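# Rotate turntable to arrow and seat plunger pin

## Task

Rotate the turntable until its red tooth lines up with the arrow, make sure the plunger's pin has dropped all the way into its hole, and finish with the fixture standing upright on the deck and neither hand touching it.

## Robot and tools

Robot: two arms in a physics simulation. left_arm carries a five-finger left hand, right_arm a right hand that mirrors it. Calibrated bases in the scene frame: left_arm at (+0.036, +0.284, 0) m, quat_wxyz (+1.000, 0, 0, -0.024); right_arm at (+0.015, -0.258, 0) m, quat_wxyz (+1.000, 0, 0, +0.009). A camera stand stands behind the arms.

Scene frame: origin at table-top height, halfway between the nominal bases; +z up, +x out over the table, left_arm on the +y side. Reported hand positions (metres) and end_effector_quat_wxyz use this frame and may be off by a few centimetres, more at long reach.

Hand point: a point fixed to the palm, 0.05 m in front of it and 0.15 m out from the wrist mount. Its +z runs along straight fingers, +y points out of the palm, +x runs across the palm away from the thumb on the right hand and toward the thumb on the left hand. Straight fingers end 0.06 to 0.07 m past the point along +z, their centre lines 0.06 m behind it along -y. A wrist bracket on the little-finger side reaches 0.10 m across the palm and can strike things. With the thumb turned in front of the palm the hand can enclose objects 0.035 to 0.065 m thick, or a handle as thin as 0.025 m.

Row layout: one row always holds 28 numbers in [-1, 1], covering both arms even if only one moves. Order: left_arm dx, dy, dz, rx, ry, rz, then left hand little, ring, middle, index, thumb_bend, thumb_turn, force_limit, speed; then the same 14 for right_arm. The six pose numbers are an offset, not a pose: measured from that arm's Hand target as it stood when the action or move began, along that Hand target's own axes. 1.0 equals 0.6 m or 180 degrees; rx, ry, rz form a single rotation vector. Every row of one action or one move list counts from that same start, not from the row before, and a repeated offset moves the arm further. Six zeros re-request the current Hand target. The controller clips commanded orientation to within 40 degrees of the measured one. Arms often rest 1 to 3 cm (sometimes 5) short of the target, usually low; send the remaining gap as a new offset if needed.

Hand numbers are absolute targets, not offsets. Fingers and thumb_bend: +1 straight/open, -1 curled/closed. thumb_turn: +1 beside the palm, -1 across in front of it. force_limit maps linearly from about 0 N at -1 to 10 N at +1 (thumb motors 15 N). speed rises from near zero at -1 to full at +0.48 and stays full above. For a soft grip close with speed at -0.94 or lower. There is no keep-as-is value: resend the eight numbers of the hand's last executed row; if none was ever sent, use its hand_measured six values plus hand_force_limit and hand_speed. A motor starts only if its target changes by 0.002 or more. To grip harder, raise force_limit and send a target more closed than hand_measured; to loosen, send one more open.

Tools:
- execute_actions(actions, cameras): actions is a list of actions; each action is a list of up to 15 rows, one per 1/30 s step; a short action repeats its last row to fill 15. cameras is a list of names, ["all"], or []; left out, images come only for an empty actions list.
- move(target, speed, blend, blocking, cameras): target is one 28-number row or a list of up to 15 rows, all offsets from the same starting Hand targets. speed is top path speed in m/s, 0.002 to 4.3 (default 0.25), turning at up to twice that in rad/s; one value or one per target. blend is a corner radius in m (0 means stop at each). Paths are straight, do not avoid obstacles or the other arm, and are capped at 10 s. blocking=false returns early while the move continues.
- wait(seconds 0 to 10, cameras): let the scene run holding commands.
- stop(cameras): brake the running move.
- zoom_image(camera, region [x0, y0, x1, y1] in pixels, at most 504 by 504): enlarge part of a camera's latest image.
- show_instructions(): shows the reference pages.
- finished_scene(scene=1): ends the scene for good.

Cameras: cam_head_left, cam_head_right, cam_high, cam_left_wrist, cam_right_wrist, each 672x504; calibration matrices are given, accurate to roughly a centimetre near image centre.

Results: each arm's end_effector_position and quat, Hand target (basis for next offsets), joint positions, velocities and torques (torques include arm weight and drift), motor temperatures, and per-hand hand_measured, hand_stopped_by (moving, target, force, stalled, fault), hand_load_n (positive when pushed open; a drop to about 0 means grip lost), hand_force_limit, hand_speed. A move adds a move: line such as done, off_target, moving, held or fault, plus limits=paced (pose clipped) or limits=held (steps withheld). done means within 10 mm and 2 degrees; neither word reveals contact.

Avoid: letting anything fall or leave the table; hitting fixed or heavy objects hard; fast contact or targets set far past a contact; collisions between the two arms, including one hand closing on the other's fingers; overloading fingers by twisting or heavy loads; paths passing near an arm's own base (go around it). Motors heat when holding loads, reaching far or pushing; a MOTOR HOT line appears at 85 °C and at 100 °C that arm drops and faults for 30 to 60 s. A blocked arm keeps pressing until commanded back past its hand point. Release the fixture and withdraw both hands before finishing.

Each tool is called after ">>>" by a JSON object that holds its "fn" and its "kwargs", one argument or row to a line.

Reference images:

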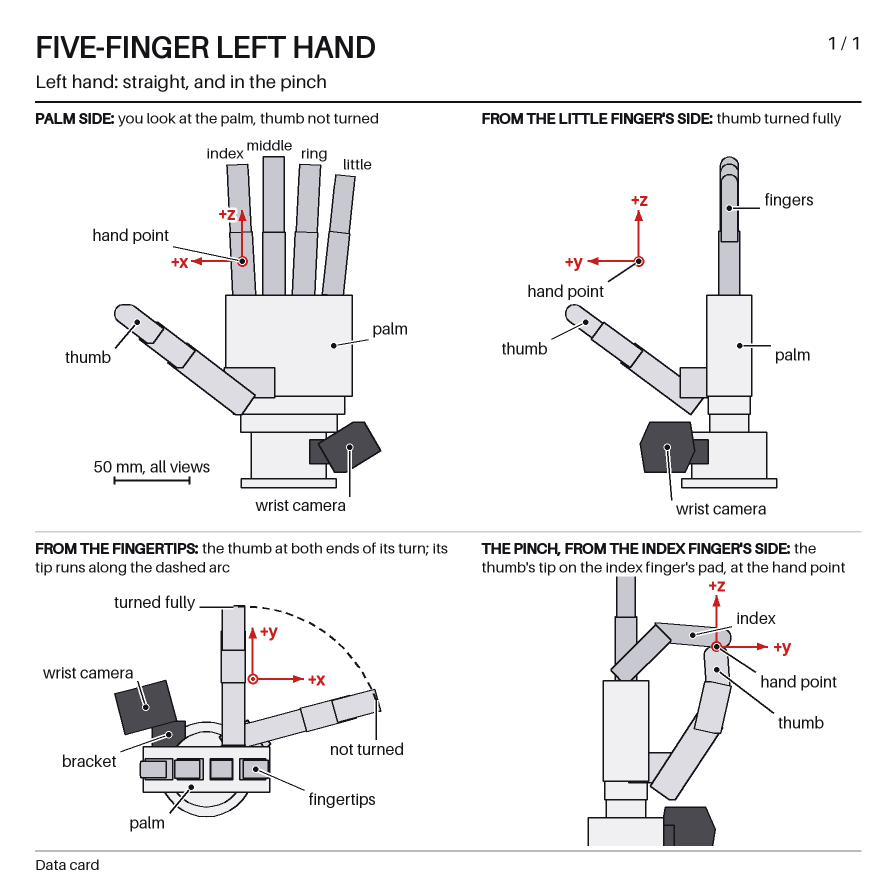

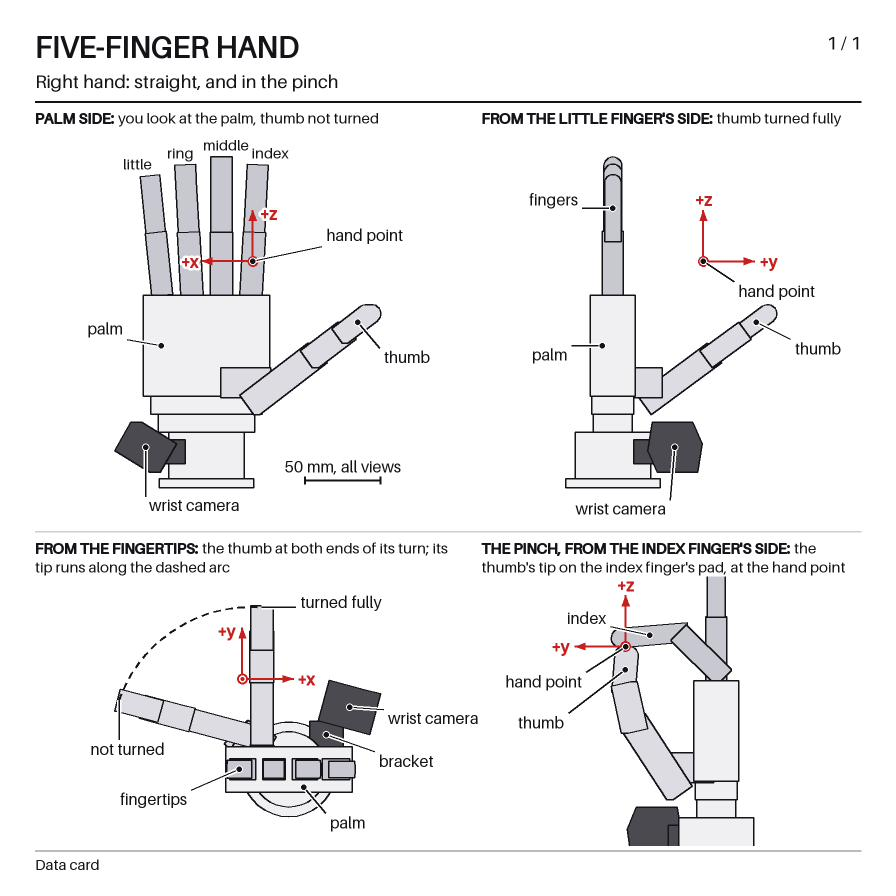

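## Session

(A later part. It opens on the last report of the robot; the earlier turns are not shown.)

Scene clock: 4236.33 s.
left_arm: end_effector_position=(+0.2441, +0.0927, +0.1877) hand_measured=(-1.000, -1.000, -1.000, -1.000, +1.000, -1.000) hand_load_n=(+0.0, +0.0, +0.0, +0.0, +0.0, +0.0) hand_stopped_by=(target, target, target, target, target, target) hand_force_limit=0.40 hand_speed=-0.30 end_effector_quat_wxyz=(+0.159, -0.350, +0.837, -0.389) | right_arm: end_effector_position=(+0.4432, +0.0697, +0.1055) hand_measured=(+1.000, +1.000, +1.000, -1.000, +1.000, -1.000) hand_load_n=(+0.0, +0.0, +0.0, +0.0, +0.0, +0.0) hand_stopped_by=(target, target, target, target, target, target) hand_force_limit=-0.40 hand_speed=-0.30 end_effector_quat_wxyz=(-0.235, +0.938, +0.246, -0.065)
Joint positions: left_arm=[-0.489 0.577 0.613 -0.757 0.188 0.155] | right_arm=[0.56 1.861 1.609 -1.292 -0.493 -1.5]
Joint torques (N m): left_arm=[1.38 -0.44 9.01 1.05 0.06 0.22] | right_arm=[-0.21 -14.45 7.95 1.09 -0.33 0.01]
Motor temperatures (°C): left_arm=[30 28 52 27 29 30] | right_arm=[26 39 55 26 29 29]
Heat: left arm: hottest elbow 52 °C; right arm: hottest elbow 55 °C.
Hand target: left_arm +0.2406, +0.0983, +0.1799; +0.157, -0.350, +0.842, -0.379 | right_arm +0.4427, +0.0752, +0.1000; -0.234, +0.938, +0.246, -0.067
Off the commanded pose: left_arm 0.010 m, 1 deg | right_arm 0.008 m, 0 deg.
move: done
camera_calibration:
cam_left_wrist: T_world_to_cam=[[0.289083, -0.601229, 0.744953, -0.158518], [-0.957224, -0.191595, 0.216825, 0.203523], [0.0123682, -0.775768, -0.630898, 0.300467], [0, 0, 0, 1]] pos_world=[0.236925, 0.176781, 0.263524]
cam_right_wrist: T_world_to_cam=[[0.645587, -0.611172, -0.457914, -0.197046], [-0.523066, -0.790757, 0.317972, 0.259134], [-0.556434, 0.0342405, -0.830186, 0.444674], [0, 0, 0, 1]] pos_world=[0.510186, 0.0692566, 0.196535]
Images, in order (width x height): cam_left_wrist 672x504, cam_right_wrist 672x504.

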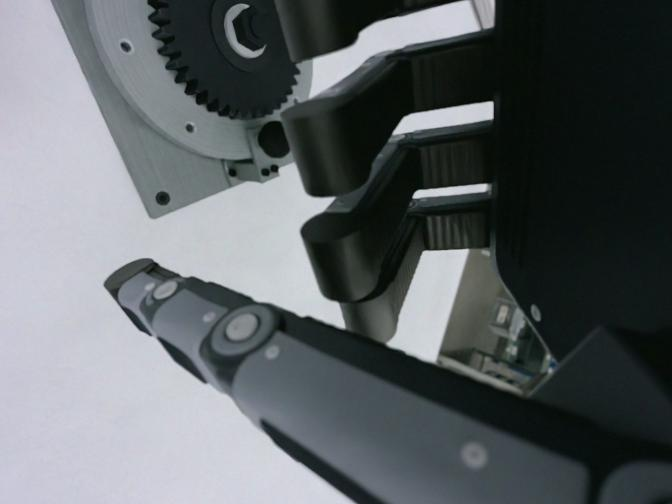

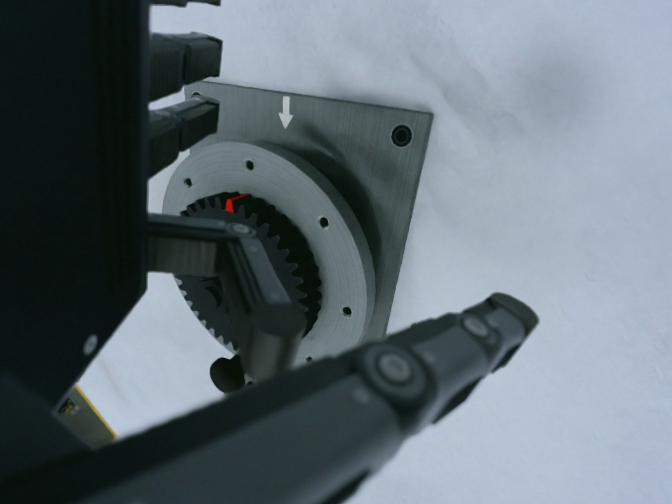

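>>> {"fn": "move", "kwargs": {
  "target": [
    [0,0,0,0,0,0,-1,-1,-1,-1,1.0,-1,0.4,-0.3,0.0002,0.0118,0.022,0,0,0,1,1,1,-1,1,-1,-0.4,-0.3],
    [0,0,0,0,0,0,-1,-1,-1,-1,1.0,-1,0.4,-0.3,-0.0335,0.0147,0.0207,0,0,0,1,1,1,-1,1,-1,-0.4,-0.3]
  ],
  "speed": 0.06,
  "cameras": ["cam_right_wrist"]
}}

Scene clock: 4246.43 s.
left_arm: end_effector_position=(+0.2441, +0.0927, +0.1877) hand_measured=(-1.000, -1.000, -1.000, -1.000, +1.000, -1.000) hand_load_n=(+0.0, +0.0, +0.0, +0.0, +0.0, +0.0) hand_stopped_by=(target, target, target, target, target, target) hand_force_limit=0.40 hand_speed=-0.30 end_effector_quat_wxyz=(+0.159, -0.350, +0.837, -0.389) | right_arm: end_effector_position=(+0.4367, +0.0663, +0.0779) hand_measured=(+1.000, +1.000, +1.000, -1.000, +1.000, -1.000) hand_load_n=(+0.0, +0.0, +0.0, +0.0, +0.0, +0.0) hand_stopped_by=(target, target, target, target, target, target) hand_force_limit=-0.40 hand_speed=-0.30 end_effector_quat_wxyz=(-0.238, +0.937, +0.247, -0.062)
Joint positions: left_arm=[-0.489 0.577 0.613 -0.757 0.188 0.155] | right_arm=[0.56 1.858 1.53 -1.208 -0.496 -1.5]
Joint torques (N m): left_arm=[1.44 -0.44 9.02 1.05 0.06 0.22] | right_arm=[-0.32 -17.14 6.17 -0.05 -0.23 0.02]
Motor temperatures (°C): left_arm=[30 28 52 27 29 30] | right_arm=[26 40 55 26 29 29]
Heat: left arm: hottest elbow 52 °C; right arm: hottest elbow 55 °C.
Hand target: left_arm +0.2406, +0.0983, +0.1799; +0.157, -0.350, +0.842, -0.379 | right_arm +0.4260, +0.0635, +0.0851; -0.234, +0.938, +0.246, -0.067
Off the commanded pose: left_arm 0.010 m, 1 deg | right_arm 0.013 m, 1 deg.
move: off_target (right_arm)
camera_calibration:
cam_right_wrist: T_world_to_cam=[[0.647419, -0.608376, -0.459052, -0.208556], [-0.524554, -0.792659, 0.310701, 0.263094], [-0.552894, 0.0396435, -0.832308, 0.416452], [0, 0, 0, 1]] pos_world=[0.503284, 0.0651533, 0.169135]
Images, in order (width x height): cam_right_wrist 672x504.

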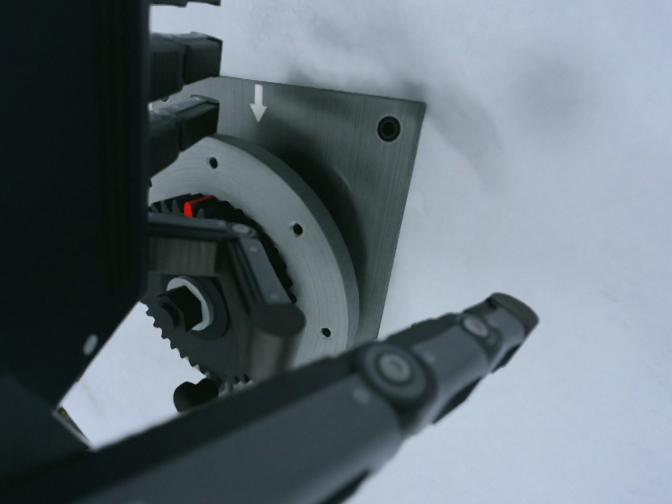

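>>> {"fn": "move", "kwargs": {
  "target": [
    [0,0,0,0,0,0,-1,-1,-1,-1,1.0,-1,0.4,-0.3,-0.0058,-0.0057,-0.0177,0,0,0,1,1,1,-1,1,-1,-0.4,-0.3]
  ],
  "speed": 0.06,
  "cameras": ["cam_right_wrist"]
}}

Scene clock: 4252.37 s.
left_arm: end_effector_position=(+0.2441, +0.0927, +0.1877) hand_measured=(-1.000, -1.000, -1.000, -1.000, +1.000, -1.000) hand_load_n=(+0.0, +0.0, +0.0, +0.5, +0.0, +0.0) hand_stopped_by=(target, target, target, target, target, target) hand_force_limit=0.40 hand_speed=-0.30 end_effector_quat_wxyz=(+0.159, -0.350, +0.837, -0.389) | right_arm: end_effector_position=(+0.4372, +0.0660, +0.0789) hand_measured=(+1.000, +1.000, +1.000, -1.000, +1.000, -1.000) hand_load_n=(+0.0, +0.0, +0.0, +0.0, +0.0, +0.0) hand_stopped_by=(target, target, target, target, target, target) hand_force_limit=-0.40 hand_speed=-0.30 end_effector_quat_wxyz=(-0.237, +0.937, +0.247, -0.061)
Joint positions: left_arm=[-0.489 0.577 0.613 -0.757 0.188 0.155] | right_arm=[0.56 1.856 1.53 -1.207 -0.493 -1.5]
Joint torques (N m): left_arm=[1.44 -0.44 9.02 1.03 0.06 0.22] | right_arm=[-0.62 -18.02 6.63 -0.84 -0.31 -0.01]
Heat: left arm: hottest elbow 52 °C; right arm: hottest elbow 54 °C.
Hand target: left_arm +0.2406, +0.0983, +0.1799; +0.157, -0.350, +0.842, -0.379 | right_arm +0.4241, +0.0602, +0.0961; -0.234, +0.938, +0.246, -0.067
Off the commanded pose: left_arm 0.010 m, 1 deg | right_arm 0.022 m, 1 deg.
move: off_target (right_arm)
camera_calibration:
cam_right_wrist: T_world_to_cam=[[0.648915, -0.608681, -0.456527, -0.209309], [-0.525745, -0.792439, 0.309245, 0.263417], [-0.550001, 0.0393431, -0.834237, 0.416486], [0, 0, 0, 1]] pos_world=[0.503382, 0.0649536, 0.170433]
Images, in order (width x height): cam_right_wrist 672x504.

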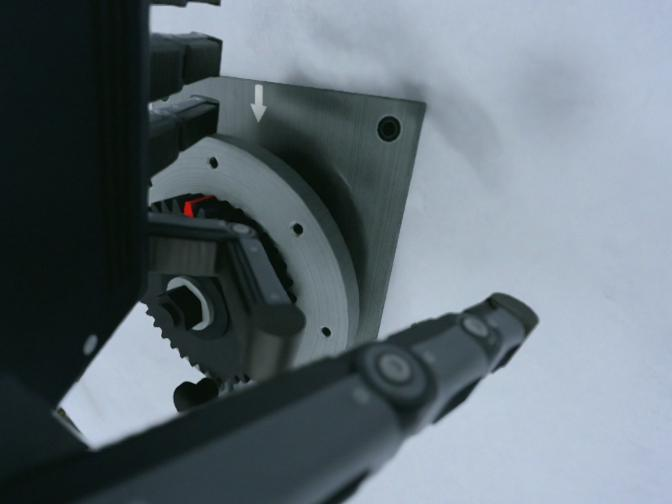

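>>> {"fn": "move", "kwargs": {
  "target": [
    [0,0,0,0,0,0,-1,-1,-1,-1,1.0,-1,0.4,-0.3,0.0140,0.0000,-0.0360,0,0,0,1,1,1,-1,1,-1,-0.4,-0.3]
  ],
  "speed": 0.06,
  "cameras": ["cam_right_wrist"]
}}

Scene clock: 4257.93 s.
left_arm: end_effector_position=(+0.2441, +0.0927, +0.1877) hand_measured=(-1.000, -1.000, -1.000, -1.000, +1.000, -1.000) hand_load_n=(+0.0, +0.0, +0.0, +0.0, +0.0, +0.0) hand_stopped_by=(target, target, target, target, target, target) hand_force_limit=0.40 hand_speed=-0.30 end_effector_quat_wxyz=(+0.159, -0.350, +0.837, -0.389) | right_arm: end_effector_position=(+0.4258, +0.0541, +0.0928) hand_measured=(+1.000, +1.000, +1.000, -1.000, +1.000, -1.000) hand_load_n=(+0.0, +0.0, +0.0, +0.0, +0.0, +0.0) hand_stopped_by=(target, target, target, target, target, target) hand_force_limit=-0.40 hand_speed=-0.30 end_effector_quat_wxyz=(-0.227, +0.940, +0.239, -0.090)
Joint positions: left_arm=[-0.489 0.577 0.613 -0.757 0.188 0.155] | right_arm=[0.553 1.85 1.554 -1.304 -0.493 -1.505]
Joint torques (N m): left_arm=[1.38 -0.5 9.01 1.03 0.06 0.22] | right_arm=[-1.73 -17.03 9.65 0.29 -0.33 -0.14]
Heat: left arm: hottest elbow 52 °C; right arm: hottest elbow 53 °C.
Hand target: left_arm +0.2406, +0.0983, +0.1799; +0.157, -0.350, +0.842, -0.379 | right_arm +0.4366, +0.0555, +0.1151; -0.234, +0.938, +0.246, -0.067
Off the commanded pose: left_arm 0.010 m, 1 deg | right_arm 0.025 m, 3 deg.
move: off_target (right_arm)
camera_calibration:
cam_right_wrist: T_world_to_cam=[[0.622544, -0.626414, -0.469089, -0.189532], [-0.509189, -0.779404, 0.365042, 0.23069], [-0.594278, 0.0115998, -0.804176, 0.439787], [0, 0, 0, 1]] pos_world=[0.496812, 0.0559738, 0.180547]
Images, in order (width x height): cam_right_wrist 672x504.

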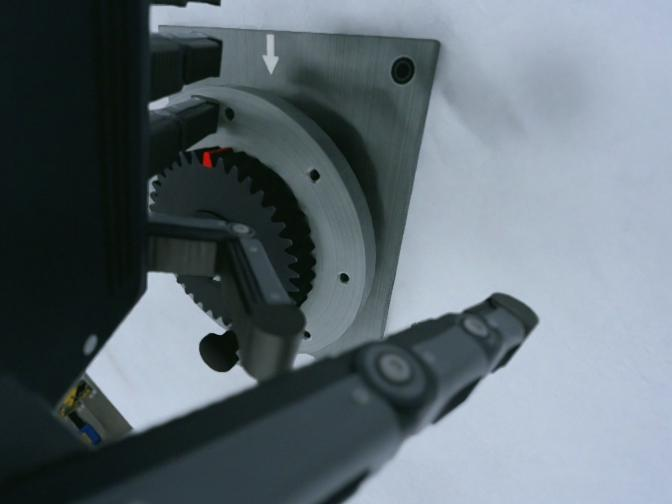

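>>> {"fn": "move", "kwargs": {
  "target": [
    [0,0,0,0,0,0,-1,-1,-1,-1,1.0,-1,0.4,-0.3,-0.0270,0.0118,0.0488,0,0,0,1,1,1,-1,1,-1,-0.4,-0.3]
  ],
  "speed": 0.05,
  "cameras": ["cam_right_wrist"]
}}

Scene clock: 4266.20 s.
left_arm: end_effector_position=(+0.2441, +0.0927, +0.1877) hand_measured=(-1.000, -1.000, -1.000, -1.000, +1.000, -1.000) hand_load_n=(+0.0, +0.0, +0.0, +0.0, +0.0, +0.0) hand_stopped_by=(target, target, target, target, target, target) hand_force_limit=0.40 hand_speed=-0.30 end_effector_quat_wxyz=(+0.159, -0.350, +0.837, -0.389) | right_arm: end_effector_position=(+0.4242, +0.0533, +0.0877) hand_measured=(+1.000, +1.000, +1.000, -1.000, +1.000, -1.000) hand_load_n=(+0.0, +0.0, +0.0, +0.0, +0.0, +0.0) hand_stopped_by=(target, target, target, target, target, target) hand_force_limit=-0.40 hand_speed=-0.30 end_effector_quat_wxyz=(-0.236, +0.938, +0.245, -0.065)
Joint positions: left_arm=[-0.489 0.577 0.613 -0.757 0.188 0.155] | right_arm=[0.553 1.811 1.488 -1.223 -0.494 -1.506]
Joint torques (N m): left_arm=[1.38 -0.44 9.01 1.05 0.06 0.22] | right_arm=[-0.32 -14.92 6.49 0.8 -0.29 0]
Heat: left arm: hottest elbow 52 °C; right arm: hottest elbow 54 °C.
Hand target: left_arm +0.2406, +0.0983, +0.1799; +0.157, -0.350, +0.842, -0.379 | right_arm +0.4186, +0.0540, +0.0861; -0.234, +0.938, +0.246, -0.067
Off the commanded pose: left_arm 0.010 m, 1 deg | right_arm 0.006 m, 0 deg.
move: done
camera_calibration:
cam_right_wrist: T_world_to_cam=[[0.644032, -0.611965, -0.459044, -0.202176], [-0.524546, -0.790045, 0.317302, 0.242491], [-0.556843, 0.0364371, -0.829818, 0.419834], [0, 0, 0, 1]] pos_world=[0.491187, 0.052557, 0.178635]
Images, in order (width x height): cam_right_wrist 672x504.

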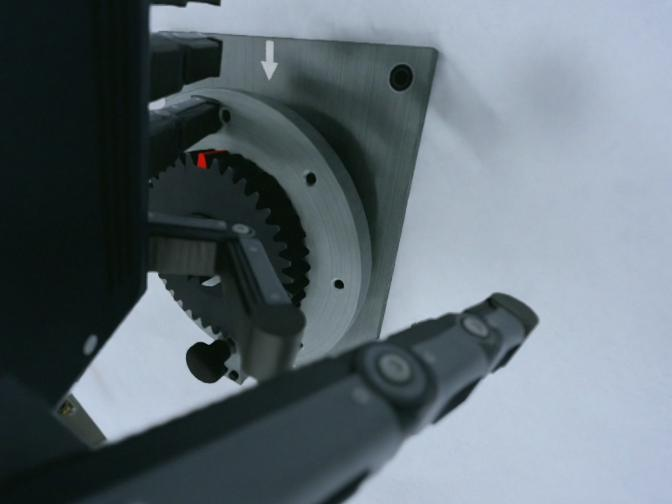

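>>> {"fn": "move", "kwargs": {
  "target": [
    [0,0,0,0,0,0,-1,-1,-1,-1,1.0,-1,0.4,-0.3,-0.0115,0.0000,0.0004,0,0,0,1,1,1,-1,1,-1,-0.4,-0.3],
    [0,0,0,0,0,0,-1,-1,-1,-1,1.0,-1,0.4,-0.3,-0.0140,0.0100,-0.0060,0,0,0,1,1,1,-1,1,-1,-0.4,-0.3]
  ],
  "speed": 0.04,
  "cameras": ["cam_right_wrist"]
}}

>>> {"fn": "zoom_image", "kwargs": {
  "camera": "cam_right_wrist",
  "region": [150, 20, 450, 390]
}}

Scene clock: 4275.40 s.
left_arm: end_effector_position=(+0.2441, +0.0927, +0.1877) hand_measured=(-1.000, -1.000, -1.000, -1.000, +1.000, -1.000) hand_load_n=(+0.0, +0.0, +0.0, +0.5, +0.0, +0.0) hand_stopped_by=(target, target, target, target, target, target) hand_force_limit=0.40 hand_speed=-0.30 end_effector_quat_wxyz=(+0.159, -0.350, +0.837, -0.389) | right_arm: end_effector_position=(+0.4204, +0.0512, +0.0871) hand_measured=(+1.000, +1.000, +1.000, -1.000, +1.000, -1.000) hand_load_n=(+0.0, +0.0, +0.0, +0.0, +0.0, +0.0) hand_stopped_by=(target, target, target, target, target, target) hand_force_limit=-0.40 hand_speed=-0.30 end_effector_quat_wxyz=(-0.238, +0.937, +0.247, -0.060)
Joint positions: left_arm=[-0.489 0.577 0.613 -0.757 0.188 0.155] | right_arm=[0.553 1.794 1.463 -1.205 -0.496 -1.506]
Joint torques (N m): left_arm=[1.38 -0.44 9.01 1.05 0.06 0.22] | right_arm=[-1.44 -14.97 6.16 0.29 -0.24 -0.12]
Heat: left arm: hottest elbow 52 °C; right arm: hottest elbow 52 °C.
Hand target: left_arm +0.2406, +0.0983, +0.1799; +0.157, -0.350, +0.842, -0.379 | right_arm +0.4146, +0.0437, +0.0865; -0.234, +0.938, +0.246, -0.067
Off the commanded pose: left_arm 0.010 m, 1 deg | right_arm 0.009 m, 1 deg.
move: done
camera_calibration:
cam_right_wrist: T_world_to_cam=[[0.647491, -0.608904, -0.458249, -0.202954], [-0.52687, -0.792134, 0.308109, 0.240902], [-0.550603, 0.0419399, -0.833713, 0.414724], [0, 0, 0, 1]] pos_world=[0.486683, 0.0498535, 0.178534]
Images, in order (width x height): cam_right_wrist 672x504.

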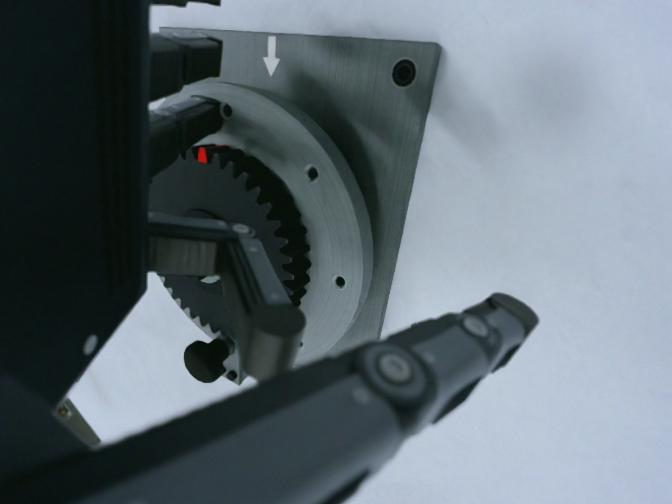

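Scaled by 1.362 from the camera's 672x504 image, which has a finer 960x720 frame.

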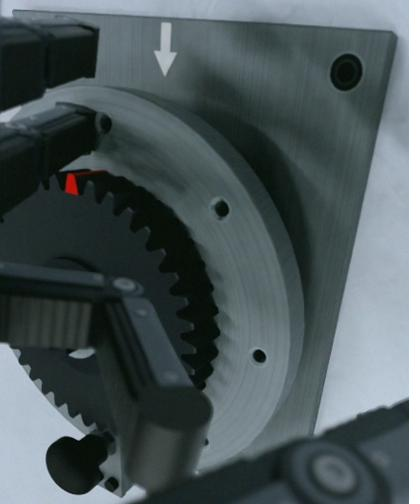

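>>> {"fn": "move", "kwargs": {
  "target": [
    [0,0,0,0,0,0,-1,-1,-1,-1,1.0,-1,0.4,-0.3,-0.0042,0.0217,-0.0115,0,0,0,1,1,1,-1,1,-1,-0.4,-0.3]
  ],
  "speed": 0.03,
  "cameras": ["cam_right_wrist"]
}}

>>> {"fn": "zoom_image", "kwargs": {
  "camera": "cam_right_wrist",
  "region": [150, 20, 450, 390]
}}

Scene clock: 4284.37 s.
left_arm: end_effector_position=(+0.2441, +0.0927, +0.1877) hand_measured=(-1.000, -1.000, -1.000, -1.000, +1.000, -1.000) hand_load_n=(+0.0, +0.0, +0.0, +0.0, +0.0, +0.0) hand_stopped_by=(target, target, target, target, target, target) hand_force_limit=0.40 hand_speed=-0.30 end_effector_quat_wxyz=(+0.159, -0.350, +0.837, -0.389) | right_arm: end_effector_position=(+0.4215, +0.0440, +0.0860) hand_measured=(+1.000, +1.000, +1.000, -1.000, +1.000, -1.000) hand_load_n=(-0.5, +0.0, +0.5, +0.5, +0.0, +0.0) hand_stopped_by=(target, target, target, target, target, target) hand_force_limit=-0.40 hand_speed=-0.30 end_effector_quat_wxyz=(-0.243, +0.935, +0.249, -0.062)
Joint positions: left_arm=[-0.489 0.577 0.613 -0.757 0.188 0.155] | right_arm=[0.537 1.791 1.454 -1.21 -0.507 -1.531]
Joint torques (N m): left_arm=[1.44 -0.44 9.02 1.05 0.06 0.22] | right_arm=[-2.37 -15.09 6.31 -0.06 0.14 -0.13]
Heat: left arm: hottest elbow 52 °C; right arm: hottest elbow 52 °C.
Hand target: left_arm +0.2406, +0.0983, +0.1799; +0.157, -0.350, +0.842, -0.379 | right_arm +0.4196, +0.0296, +0.0864; -0.234, +0.938, +0.246, -0.067
Off the commanded pose: left_arm 0.010 m, 1 deg | right_arm 0.015 m, 1 deg.
move: off_target (right_arm)
camera_calibration:
cam_right_wrist: T_world_to_cam=[[0.649171, -0.600451, -0.466942, -0.208881], [-0.520411, -0.798322, 0.303074, 0.234125], [-0.554751, 0.0462544, -0.830729, 0.415938], [0, 0, 0, 1]] pos_world=[0.488183, 0.0422451, 0.17704]
Images, in order (width x height): cam_right_wrist 672x504.

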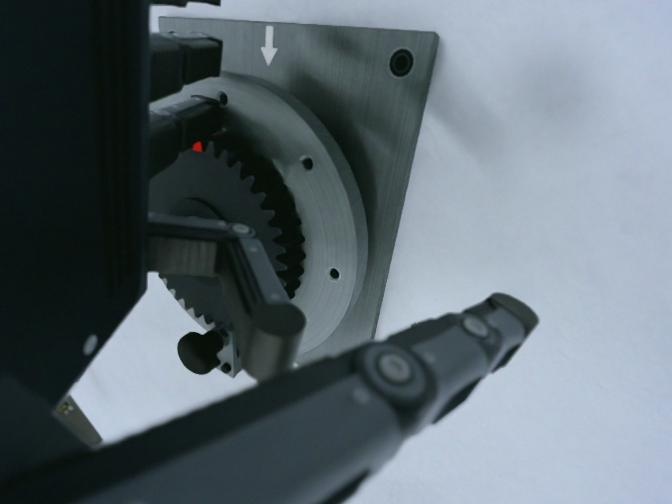

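Scaled by 1.362 from the camera's 672x504 image, which has a finer 960x720 frame.

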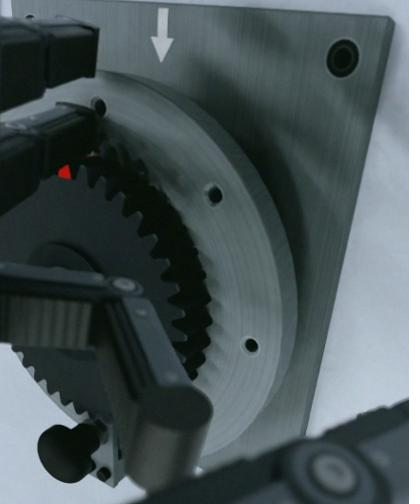

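>>> {"fn": "move", "kwargs": {
  "target": [
    [0,0,0,0,0,0,-1,-1,-1,-1,1.0,-1,0.4,-0.3,-0.0140,0.0180,-0.0090,0,0,0,1,1,1,-1,1,-1,-0.4,-0.3]
  ],
  "speed": 0.03,
  "cameras": ["cam_right_wrist"]
}}

>>> {"fn": "zoom_image", "kwargs": {
  "camera": "cam_right_wrist",
  "region": [150, 20, 450, 390]
}}

Scene clock: 4289.93 s.
left_arm: end_effector_position=(+0.2441, +0.0927, +0.1877) hand_measured=(-1.000, -1.000, -1.000, -1.000, +1.000, -1.000) hand_load_n=(+0.0, +0.0, +0.0, +0.0, +0.0, +0.0) hand_stopped_by=(target, target, target, target, target, target) hand_force_limit=0.40 hand_speed=-0.30 end_effector_quat_wxyz=(+0.159, -0.350, +0.837, -0.389) | right_arm: end_effector_position=(+0.4274, +0.0318, +0.0855) hand_measured=(+1.000, +1.000, +1.000, -1.000, +1.000, -1.000) hand_load_n=(+0.0, +0.0, +0.5, +0.0, +0.0, +0.0) hand_stopped_by=(target, target, target, target, target, target) hand_force_limit=-0.40 hand_speed=-0.30 end_effector_quat_wxyz=(-0.245, +0.935, +0.249, -0.055)
Joint positions: left_arm=[-0.489 0.577 0.613 -0.757 0.188 0.155] | right_arm=[0.511 1.78 1.438 -1.203 -0.507 -1.555]
Joint torques (N m): left_arm=[1.44 -0.44 9.01 1.05 0.05 0.22] | right_arm=[-2.14 -15.44 5.45 -0.51 0.16 -0.16]
Heat: left arm: hottest elbow 52 °C; right arm: hottest elbow 51 °C.
Hand target: left_arm +0.2406, +0.0983, +0.1799; +0.157, -0.350, +0.842, -0.379 | right_arm +0.4184, +0.0150, +0.0863; -0.234, +0.938, +0.246, -0.067
Off the commanded pose: left_arm 0.010 m, 1 deg | right_arm 0.019 m, 2 deg.
move: off_target (right_arm)
camera_calibration:
cam_right_wrist: T_world_to_cam=[[0.651734, -0.600152, -0.463745, -0.221701], [-0.5278, -0.797983, 0.290948, 0.231719], [-0.544674, 0.0551439, -0.836833, 0.415455], [0, 0, 0, 1]] pos_world=[0.493079, 0.0289437, 0.177436]
Images, in order (width x height): cam_right_wrist 672x504.

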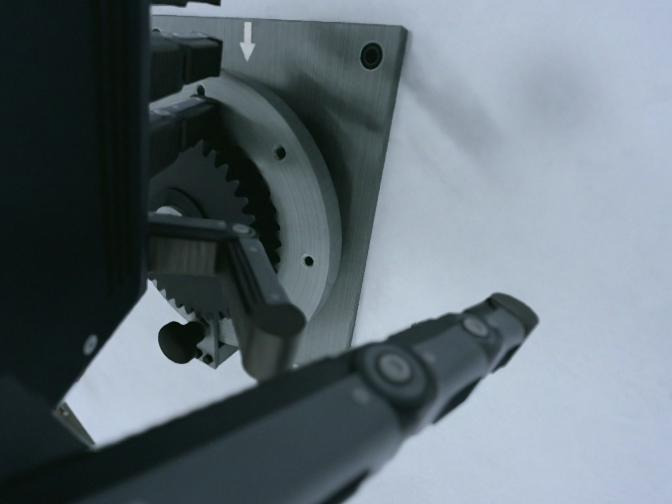

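Scaled by 1.362 from the camera's 672x504 image, which has a finer 960x720 frame.

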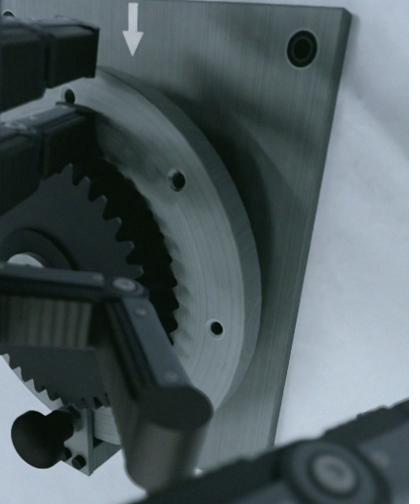

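>>> {"fn": "move", "kwargs": {
  "target": [
    [0,0,0,0,0,0,-1,-1,-1,-1,1.0,-1,0.4,-0.3,0.0647,-0.0265,-0.0463,0,0,0,1,1,1,-1,1,-1,-0.4,-0.3],
    [0,0,0,0,0,0,-1,-1,-1,-1,1.0,-1,0.4,-0.3,0.0785,-0.1293,0.009,0,0,0,1,1,1,-1,1,-1,-0.4,-0.3],
    [0,0,0,0,0,0,-1,-1,-1,-1,1.0,-1,0.4,-0.3,0.0562,-0.1032,0.055,0,0,0,1,1,1,-1,1,-1,-0.4,-0.3]
  ],
  "speed": 0.08,
  "blend": [0.01,0,0],
  "cameras": ["cam_right_wrist"]
}}

Scene clock: 4314.63 s.
left_arm: end_effector_position=(+0.2441, +0.0927, +0.1877) hand_measured=(-1.000, -1.000, -1.000, -1.000, +1.000, -1.000) hand_load_n=(+0.0, +0.5, +0.0, +0.0, +0.0, +0.0) hand_stopped_by=(target, target, target, target, target, target) hand_force_limit=0.40 hand_speed=-0.30 end_effector_quat_wxyz=(+0.159, -0.350, +0.837, -0.389) | right_arm: end_effector_position=(+0.4129, +0.0879, +0.0883) hand_measured=(+1.000, +1.000, +1.000, -1.000, +1.000, -1.000) hand_load_n=(+0.0, +0.0, +0.0, +0.0, +0.0, +0.0) hand_stopped_by=(target, target, target, target, target, target) hand_force_limit=-0.40 hand_speed=-0.30 end_effector_quat_wxyz=(-0.234, +0.938, +0.247, -0.068)
Joint positions: left_arm=[-0.489 0.577 0.613 -0.757 0.188 0.155] | right_arm=[0.617 1.836 1.525 -1.21 -0.49 -1.437]
Joint torques (N m): left_arm=[1.44 -0.44 9.01 1.05 0.06 0.21] | right_arm=[-0.62 -14.39 7.9 1.07 -0.34 0.03]
Motor temperatures (°C): left_arm=[30 28 52 27 29 30] | right_arm=[26 39 49 26 29 29]
Heat: left arm: hottest elbow 52 °C; right arm: hottest elbow 49 °C.
Hand target: left_arm +0.2406, +0.0983, +0.1799; +0.157, -0.350, +0.842, -0.379 | right_arm +0.4131, +0.0926, +0.0860; -0.234, +0.938, +0.246, -0.067
Off the commanded pose: left_arm 0.010 m, 1 deg | right_arm 0.005 m, 0 deg.
move: done
camera_calibration:
cam_right_wrist: T_world_to_cam=[[0.644298, -0.611707, -0.459016, -0.173681], [-0.519666, -0.790525, 0.324063, 0.261141], [-0.561095, 0.0297415, -0.827217, 0.414867], [0, 0, 0, 1]] pos_world=[0.480388, 0.0878577, 0.178836]
Images, in order (width x height): cam_right_wrist 672x504.

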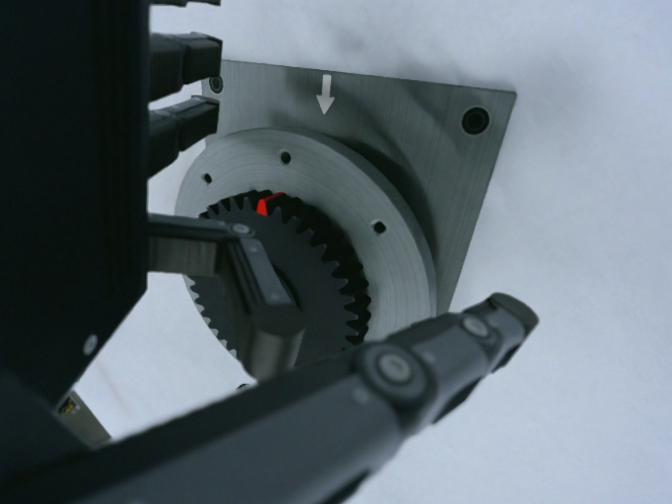

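>>> {"fn": "move", "kwargs": {
  "target": [
    [0,0,0,0,0,0,-1,-1,-1,-1,1.0,-1,0.4,-0.3,-0.0355,0.0195,-0.0102,0,0,0,1,1,1,-1,1,-1,-0.4,-0.3]
  ],
  "speed": 0.04,
  "cameras": ["cam_right_wrist"]
}}

>>> {"fn": "zoom_image", "kwargs": {
  "camera": "cam_right_wrist",
  "region": [150, 20, 450, 390]
}}

Scene clock: 4321.97 s.
left_arm: end_effector_position=(+0.2441, +0.0927, +0.1877) hand_measured=(-1.000, -1.000, -1.000, -1.000, +1.000, -1.000) hand_load_n=(+0.0, +0.0, +0.0, +0.0, +0.0, +0.0) hand_stopped_by=(target, target, target, target, target, target) hand_force_limit=0.40 hand_speed=-0.30 end_effector_quat_wxyz=(+0.159, -0.350, +0.837, -0.389) | right_arm: end_effector_position=(+0.4049, +0.0844, +0.0814) hand_measured=(+1.000, +1.000, +1.000, -1.000, +1.000, -1.000) hand_load_n=(+0.0, +0.0, +0.5, +0.0, +0.0, -0.5) hand_stopped_by=(target, target, target, target, target, target) hand_force_limit=-0.40 hand_speed=-0.30 end_effector_quat_wxyz=(-0.241, +0.936, +0.248, -0.064)
Joint positions: left_arm=[-0.489 0.577 0.613 -0.757 0.188 0.155] | right_arm=[0.617 1.812 1.471 -1.166 -0.5 -1.437]
Joint torques (N m): left_arm=[1.44 -0.44 9.01 1.05 0.06 0.21] | right_arm=[-2.14 -16.26 6 -0.03 -0.02 -0.16]
Heat: left arm: hottest elbow 52 °C; right arm: hottest elbow 49 °C.
Hand target: left_arm +0.2406, +0.0983, +0.1799; +0.157, -0.350, +0.842, -0.379 | right_arm +0.4011, +0.0707, +0.0860; -0.234, +0.938, +0.245, -0.067
Off the commanded pose: left_arm 0.010 m, 1 deg | right_arm 0.015 m, 1 deg.
move: off_target (right_arm)
camera_calibration:
cam_right_wrist: T_world_to_cam=[[0.646723, -0.604139, -0.465582, -0.174828], [-0.521078, -0.795721, 0.308717, 0.258689], [-0.556981, 0.0429502, -0.829414, 0.402209], [0, 0, 0, 1]] pos_world=[0.471886, 0.082949, 0.172339]
Images, in order (width x height): cam_right_wrist 672x504.

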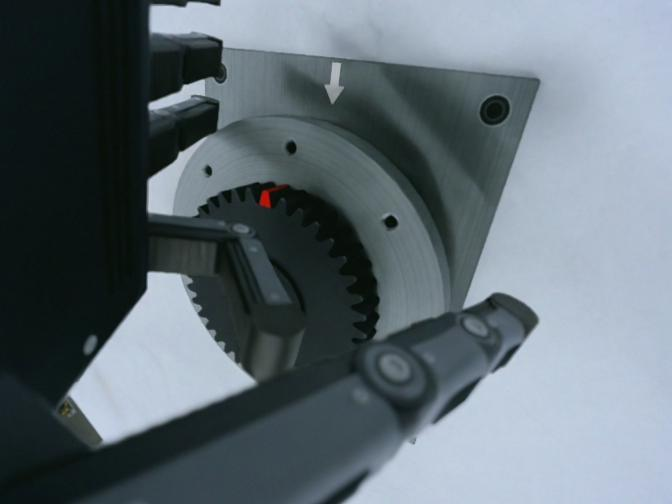

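Scaled by 1.362 from the camera's 672x504 image, which has a finer 960x720 frame.

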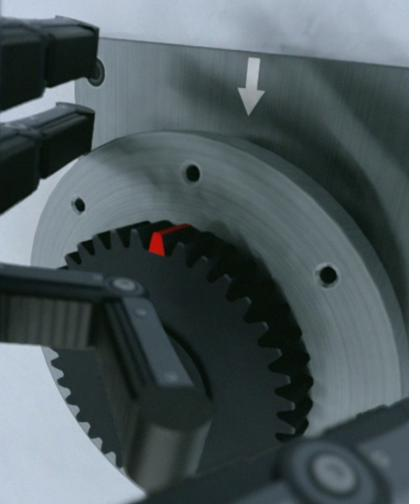

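>>> {"fn": "move", "kwargs": {
  "target": [
    [0,0,0,0,0,0,-1,-1,-1,-1,1.0,-1,0.4,-0.3,-0.0083,0.0065,-0.0185,0,0,0,1,1,1,-1,1,-1,-0.4,-0.3]
  ],
  "speed": 0.04,
  "cameras": ["cam_right_wrist"]
}}

>>> {"fn": "zoom_image", "kwargs": {
  "camera": "cam_right_wrist",
  "region": [150, 20, 450, 390]
}}

Scene clock: 4327.50 s.
left_arm: end_effector_position=(+0.2441, +0.0927, +0.1877) hand_measured=(-1.000, -1.000, -1.000, -1.000, +1.000, -1.000) hand_load_n=(+0.5, +0.0, +0.0, +0.0, +0.0, +0.0) hand_stopped_by=(target, target, target, target, target, target) hand_force_limit=0.40 hand_speed=-0.30 end_effector_quat_wxyz=(+0.159, -0.350, +0.837, -0.389) | right_arm: end_effector_position=(+0.4002, +0.0676, +0.0881) hand_measured=(+1.000, +1.000, +1.000, -1.000, +1.000, -1.000) hand_load_n=(+0.0, +0.0, +0.5, +0.0, +0.0, +0.0) hand_stopped_by=(target, target, target, target, target, target) hand_force_limit=-0.40 hand_speed=-0.30 end_effector_quat_wxyz=(-0.236, +0.938, +0.244, -0.071)
Joint positions: left_arm=[-0.489 0.577 0.613 -0.757 0.188 0.155] | right_arm=[0.598 1.785 1.451 -1.199 -0.497 -1.454]
Joint torques (N m): left_arm=[1.44 -0.44 9.01 1.03 0.05 0.22] | right_arm=[-1.2 -15.44 7.04 0.29 -0.11 -0.15]
Heat: left arm: hottest elbow 52 °C; right arm: hottest elbow 49 °C.
Hand target: left_arm +0.2406, +0.0983, +0.1799; +0.157, -0.350, +0.842, -0.379 | right_arm +0.4012, +0.0607, +0.0941; -0.234, +0.938, +0.246, -0.067
Off the commanded pose: left_arm 0.010 m, 1 deg | right_arm 0.009 m, 1 deg.
move: done
camera_calibration:
cam_right_wrist: T_world_to_cam=[[0.638539, -0.613103, -0.465159, -0.174936], [-0.520535, -0.789265, 0.325737, 0.238578], [-0.566844, 0.0341356, -0.823118, 0.409817], [0, 0, 0, 1]] pos_world=[0.468194, 0.0670584, 0.178241]
Images, in order (width x height): cam_right_wrist 672x504.

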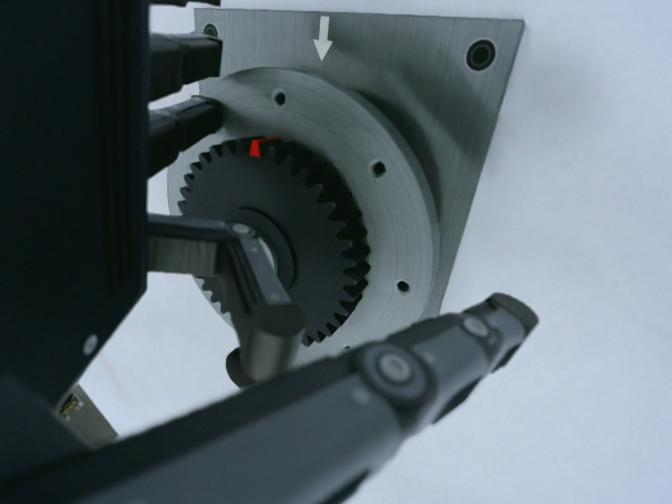

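Scaled by 1.362 from the camera's 672x504 image, which has a finer 960x720 frame.

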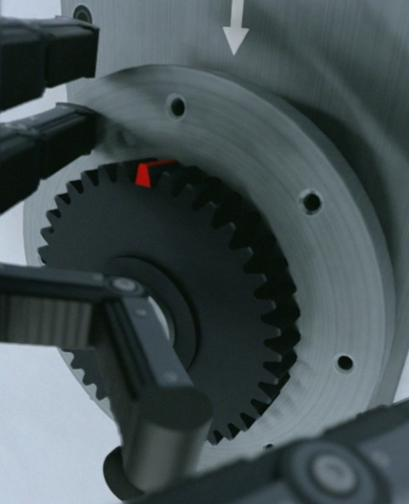

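>>> {"fn": "move", "kwargs": {
  "target": [
    [0,0,0,0,0,0,-1,-1,-1,-1,1.0,-1,0.4,-0.3,-0.0142,0.0132,-0.0070,0,0,0,1,1,1,-1,1,-1,-0.4,-0.3]
  ],
  "speed": 0.03,
  "cameras": ["cam_right_wrist"]
}}

>>> {"fn": "zoom_image", "kwargs": {
  "camera": "cam_right_wrist",
  "region": [150, 20, 450, 390]
}}

Scene clock: 4335.67 s.
left_arm: end_effector_position=(+0.2441, +0.0927, +0.1877) hand_measured=(-1.000, -1.000, -1.000, -1.000, +1.000, -1.000) hand_load_n=(+0.0, +0.0, +0.0, +0.0, +0.0, +0.0) hand_stopped_by=(target, target, target, target, target, target) hand_force_limit=0.40 hand_speed=-0.30 end_effector_quat_wxyz=(+0.159, -0.350, +0.837, -0.389) | right_arm: end_effector_position=(+0.3953, +0.0615, +0.0874) hand_measured=(+1.000, +1.000, +1.000, -1.000, +1.000, -1.000) hand_load_n=(-0.5, +0.0, +0.5, +0.0, +0.0, +0.0) hand_stopped_by=(target, target, target, target, target, target) hand_force_limit=-0.40 hand_speed=-0.30 end_effector_quat_wxyz=(-0.239, +0.936, +0.248, -0.072)
Joint positions: left_arm=[-0.489 0.577 0.613 -0.757 0.188 0.155] | right_arm=[0.593 1.769 1.426 -1.196 -0.503 -1.47]
Joint torques (N m): left_arm=[1.38 -0.44 9.01 1.05 0.05 0.22] | right_arm=[-2.61 -15.5 6.69 0.2 0.06 -0.16]
Heat: left arm: hottest elbow 52 °C; right arm: hottest elbow 49 °C.
Hand target: left_arm +0.2406, +0.0983, +0.1799; +0.157, -0.350, +0.842, -0.379 | right_arm +0.3981, +0.0488, +0.0941; -0.234, +0.938, +0.246, -0.067
Off the commanded pose: left_arm 0.010 m, 1 deg | right_arm 0.015 m, 1 deg.
move: off_target (right_arm)
camera_calibration:
cam_right_wrist: T_world_to_cam=[[0.64277, -0.605132, -0.469747, -0.177625], [-0.513002, -0.795418, 0.322706, 0.229202], [-0.568925, 0.0335554, -0.821705, 0.407503], [0, 0, 0, 1]] pos_world=[0.463592, 0.0611512, 0.177444]
Images, in order (width x height): cam_right_wrist 672x504.

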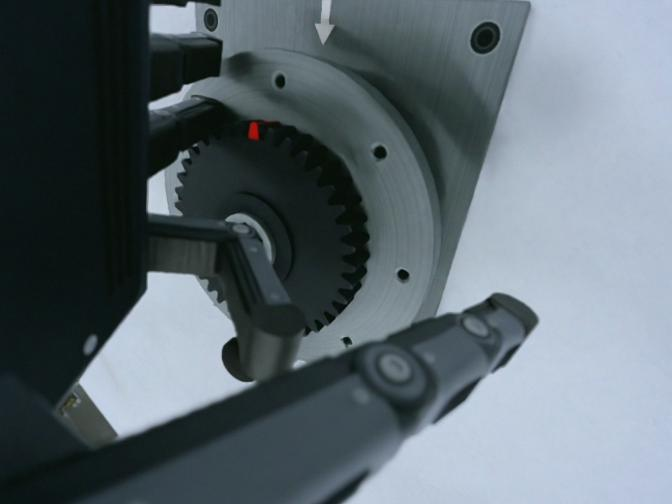

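Scaled by 1.362 from the camera's 672x504 image, which has a finer 960x720 frame.

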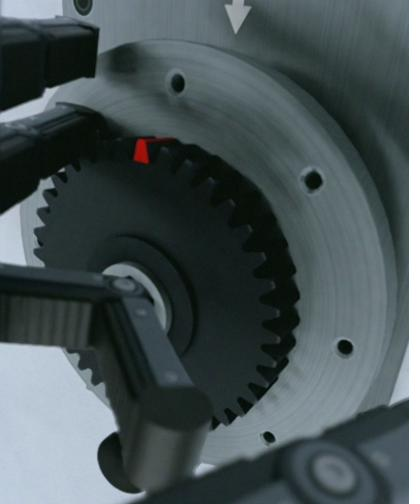

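>>> {"fn": "move", "kwargs": {
  "target": [
    [0,0,0,0,0,0,-1,-1,-1,-1,1.0,-1,0.4,-0.3,-0.0080,0.0160,-0.0080,0,0,0,1,1,1,-1,1,-1,-0.4,-0.3]
  ],
  "speed": 0.03,
  "cameras": ["cam_right_wrist"]
}}

>>> {"fn": "zoom_image", "kwargs": {
  "camera": "cam_right_wrist",
  "region": [150, 20, 450, 390]
}}

Scene clock: 4342.90 s.
left_arm: end_effector_position=(+0.2441, +0.0927, +0.1877) hand_measured=(-1.000, -1.000, -1.000, -1.000, +1.000, -1.000) hand_load_n=(+0.0, +0.0, +0.0, +0.0, +0.0, +0.0) hand_stopped_by=(target, target, target, target, target, target) hand_force_limit=0.40 hand_speed=-0.30 end_effector_quat_wxyz=(+0.159, -0.350, +0.837, -0.389) | right_arm: end_effector_position=(+0.3960, +0.0603, +0.0864) hand_measured=(+1.000, +1.000, +1.000, -1.000, +1.000, -1.000) hand_load_n=(+0.0, +0.0, +0.5, +0.0, +0.0, +0.0) hand_stopped_by=(target, target, target, target, target, target) hand_force_limit=-0.40 hand_speed=-0.30 end_effector_quat_wxyz=(-0.244, +0.933, +0.255, -0.070)
Joint positions: left_arm=[-0.489 0.577 0.613 -0.757 0.188 0.155] | right_arm=[0.587 1.766 1.418 -1.19 -0.513 -1.49]
Joint torques (N m): left_arm=[1.38 -0.44 9.01 1.05 0.06 0.22] | right_arm=[-3.96 -15.97 6.01 -0.25 0.36 -0.16]
Heat: left arm: hottest elbow 52 °C; right arm: hottest elbow 49 °C.
Hand target: left_arm +0.2406, +0.0983, +0.1799; +0.157, -0.350, +0.842, -0.379 | right_arm +0.3992, +0.0370, +0.0939; -0.234, +0.938, +0.246, -0.067
Off the commanded pose: left_arm 0.010 m, 1 deg | right_arm 0.025 m, 2 deg.
move: off_target (right_arm)
camera_calibration:
cam_right_wrist: T_world_to_cam=[[0.65211, -0.590548, -0.4754, -0.18348], [-0.504185, -0.806122, 0.309781, 0.227238], [-0.566171, 0.0376785, -0.823426, 0.405825], [0, 0, 0, 1]] pos_world=[0.463985, 0.0595373, 0.176546]
Images, in order (width x height): cam_right_wrist 672x504.

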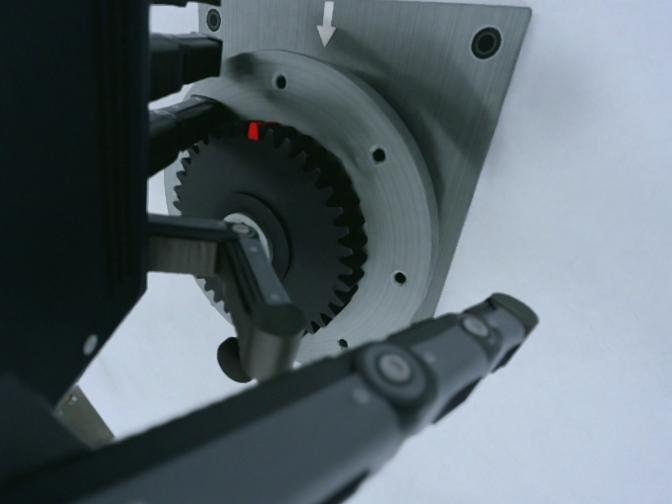

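Scaled by 1.362 from the camera's 672x504 image, which has a finer 960x720 frame.

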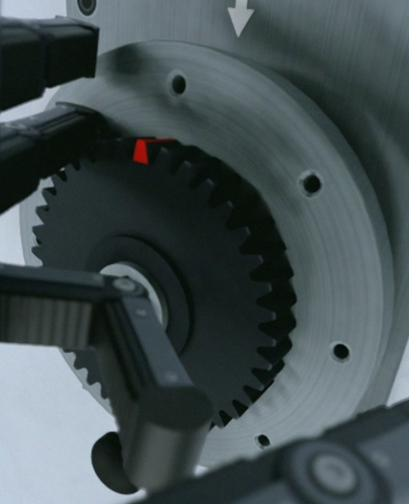

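>>> {"fn": "zoom_image", "kwargs": {
  "camera": "cam_right_wrist",
  "region": [240, 0, 540, 180]
}}

>>> {"fn": "zoom_image", "kwargs": {
  "camera": "cam_right_wrist",
  "region": [200, 220, 460, 400]
}}

Scaled by 1.680 from the camera's 672x504 image, which has a finer 960x720 frame.

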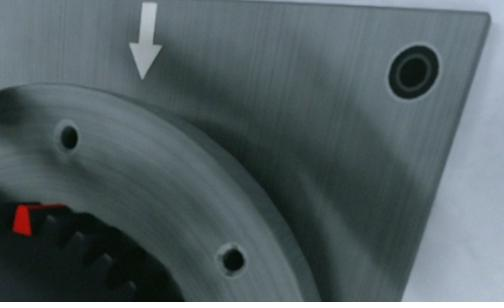

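Scaled by 1.938 from the camera's 672x504 image, which has a finer 960x720 frame.

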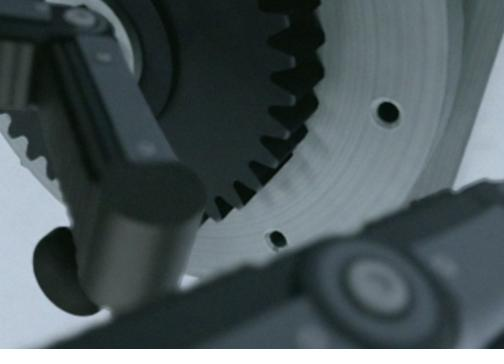

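>>> {"fn": "move", "kwargs": {
  "target": [
    [0,0,0,0,0,0,-1,-1,-1,-1,1.0,-1,0.4,-0.3,0.0703,-0.0678,0.0245,0,0,0,1,1,1,-1,1,-1,-0.4,-0.3],
    [0,0,0,0,0,0,-1,-1,-1,-1,1.0,-1,0.4,-0.3,0.1273,-0.065,-0.072,0,0,0,1,1,1,-1,1,-1,-0.4,-0.3],
    [0,0,0,0,0,0,-1,-1,-1,-1,1.0,-1,0.4,-0.3,0.0798,0.046,-0.1325,0,0,0,1,1,1,-1,1,-1,-0.4,-0.3]
  ],
  "speed": 0.1,
  "blend": [0.01,0.01,0],
  "cameras": ["cam_right_wrist"]
}}

Scene clock: 4373.10 s.
left_arm: end_effector_position=(+0.2441, +0.0927, +0.1877) hand_measured=(-1.000, -1.000, -1.000, -1.000, +1.000, -1.000) hand_load_n=(+0.0, +0.0, +0.5, +0.0, -0.5, +0.0) hand_stopped_by=(target, target, target, target, target, target) hand_force_limit=0.40 hand_speed=-0.30 end_effector_quat_wxyz=(+0.159, -0.350, +0.837, -0.389) | right_arm: end_effector_position=(+0.4720, +0.0087, +0.1347) hand_measured=(+1.000, +1.000, +1.000, -1.000, +1.000, -1.000) hand_load_n=(+0.0, -0.5, +0.0, +0.0, +0.0, +0.0) hand_stopped_by=(target, target, target, target, target, target) hand_force_limit=-0.40 hand_speed=-0.30 end_effector_quat_wxyz=(-0.231, +0.940, +0.239, -0.079)
Joint positions: left_arm=[-0.489 0.577 0.613 -0.757 0.188 0.155] | right_arm=[0.441 1.866 1.691 -1.461 -0.49 -1.626]
Joint torques (N m): left_arm=[1.38 -0.44 9.01 1.05 0.06 0.22] | right_arm=[-1.2 -17.67 7.87 0.18 -0.37 -0.13]
Heat: left arm: hottest elbow 52 °C; right arm: hottest elbow 48 °C.
Hand target: left_arm +0.2406, +0.0983, +0.1799; +0.157, -0.350, +0.842, -0.379 | right_arm +0.4719, +0.0071, +0.1506; -0.234, +0.938, +0.246, -0.067
Off the commanded pose: left_arm 0.010 m, 1 deg | right_arm 0.016 m, 2 deg.
move: off_target (right_arm)
camera_calibration:
cam_right_wrist: T_world_to_cam=[[0.627257, -0.624114, -0.465866, -0.229705], [-0.520164, -0.78092, 0.345822, 0.211456], [-0.579636, 0.0254069, -0.814479, 0.495877], [0, 0, 0, 1]] pos_world=[0.541504, 0.00916971, 0.223743]
Images, in order (width x height): cam_right_wrist 672x504.

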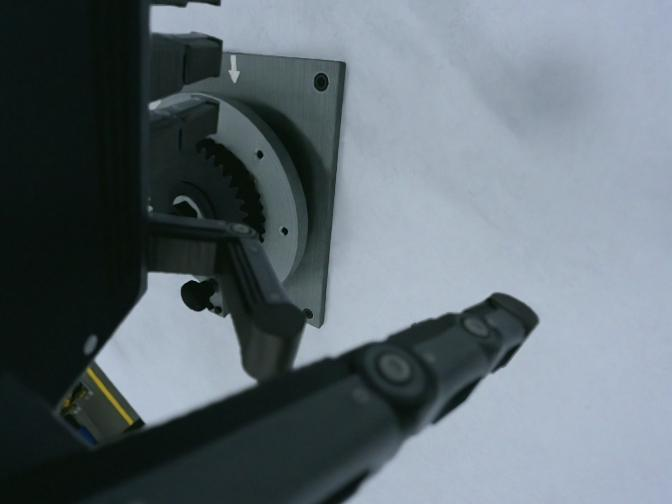

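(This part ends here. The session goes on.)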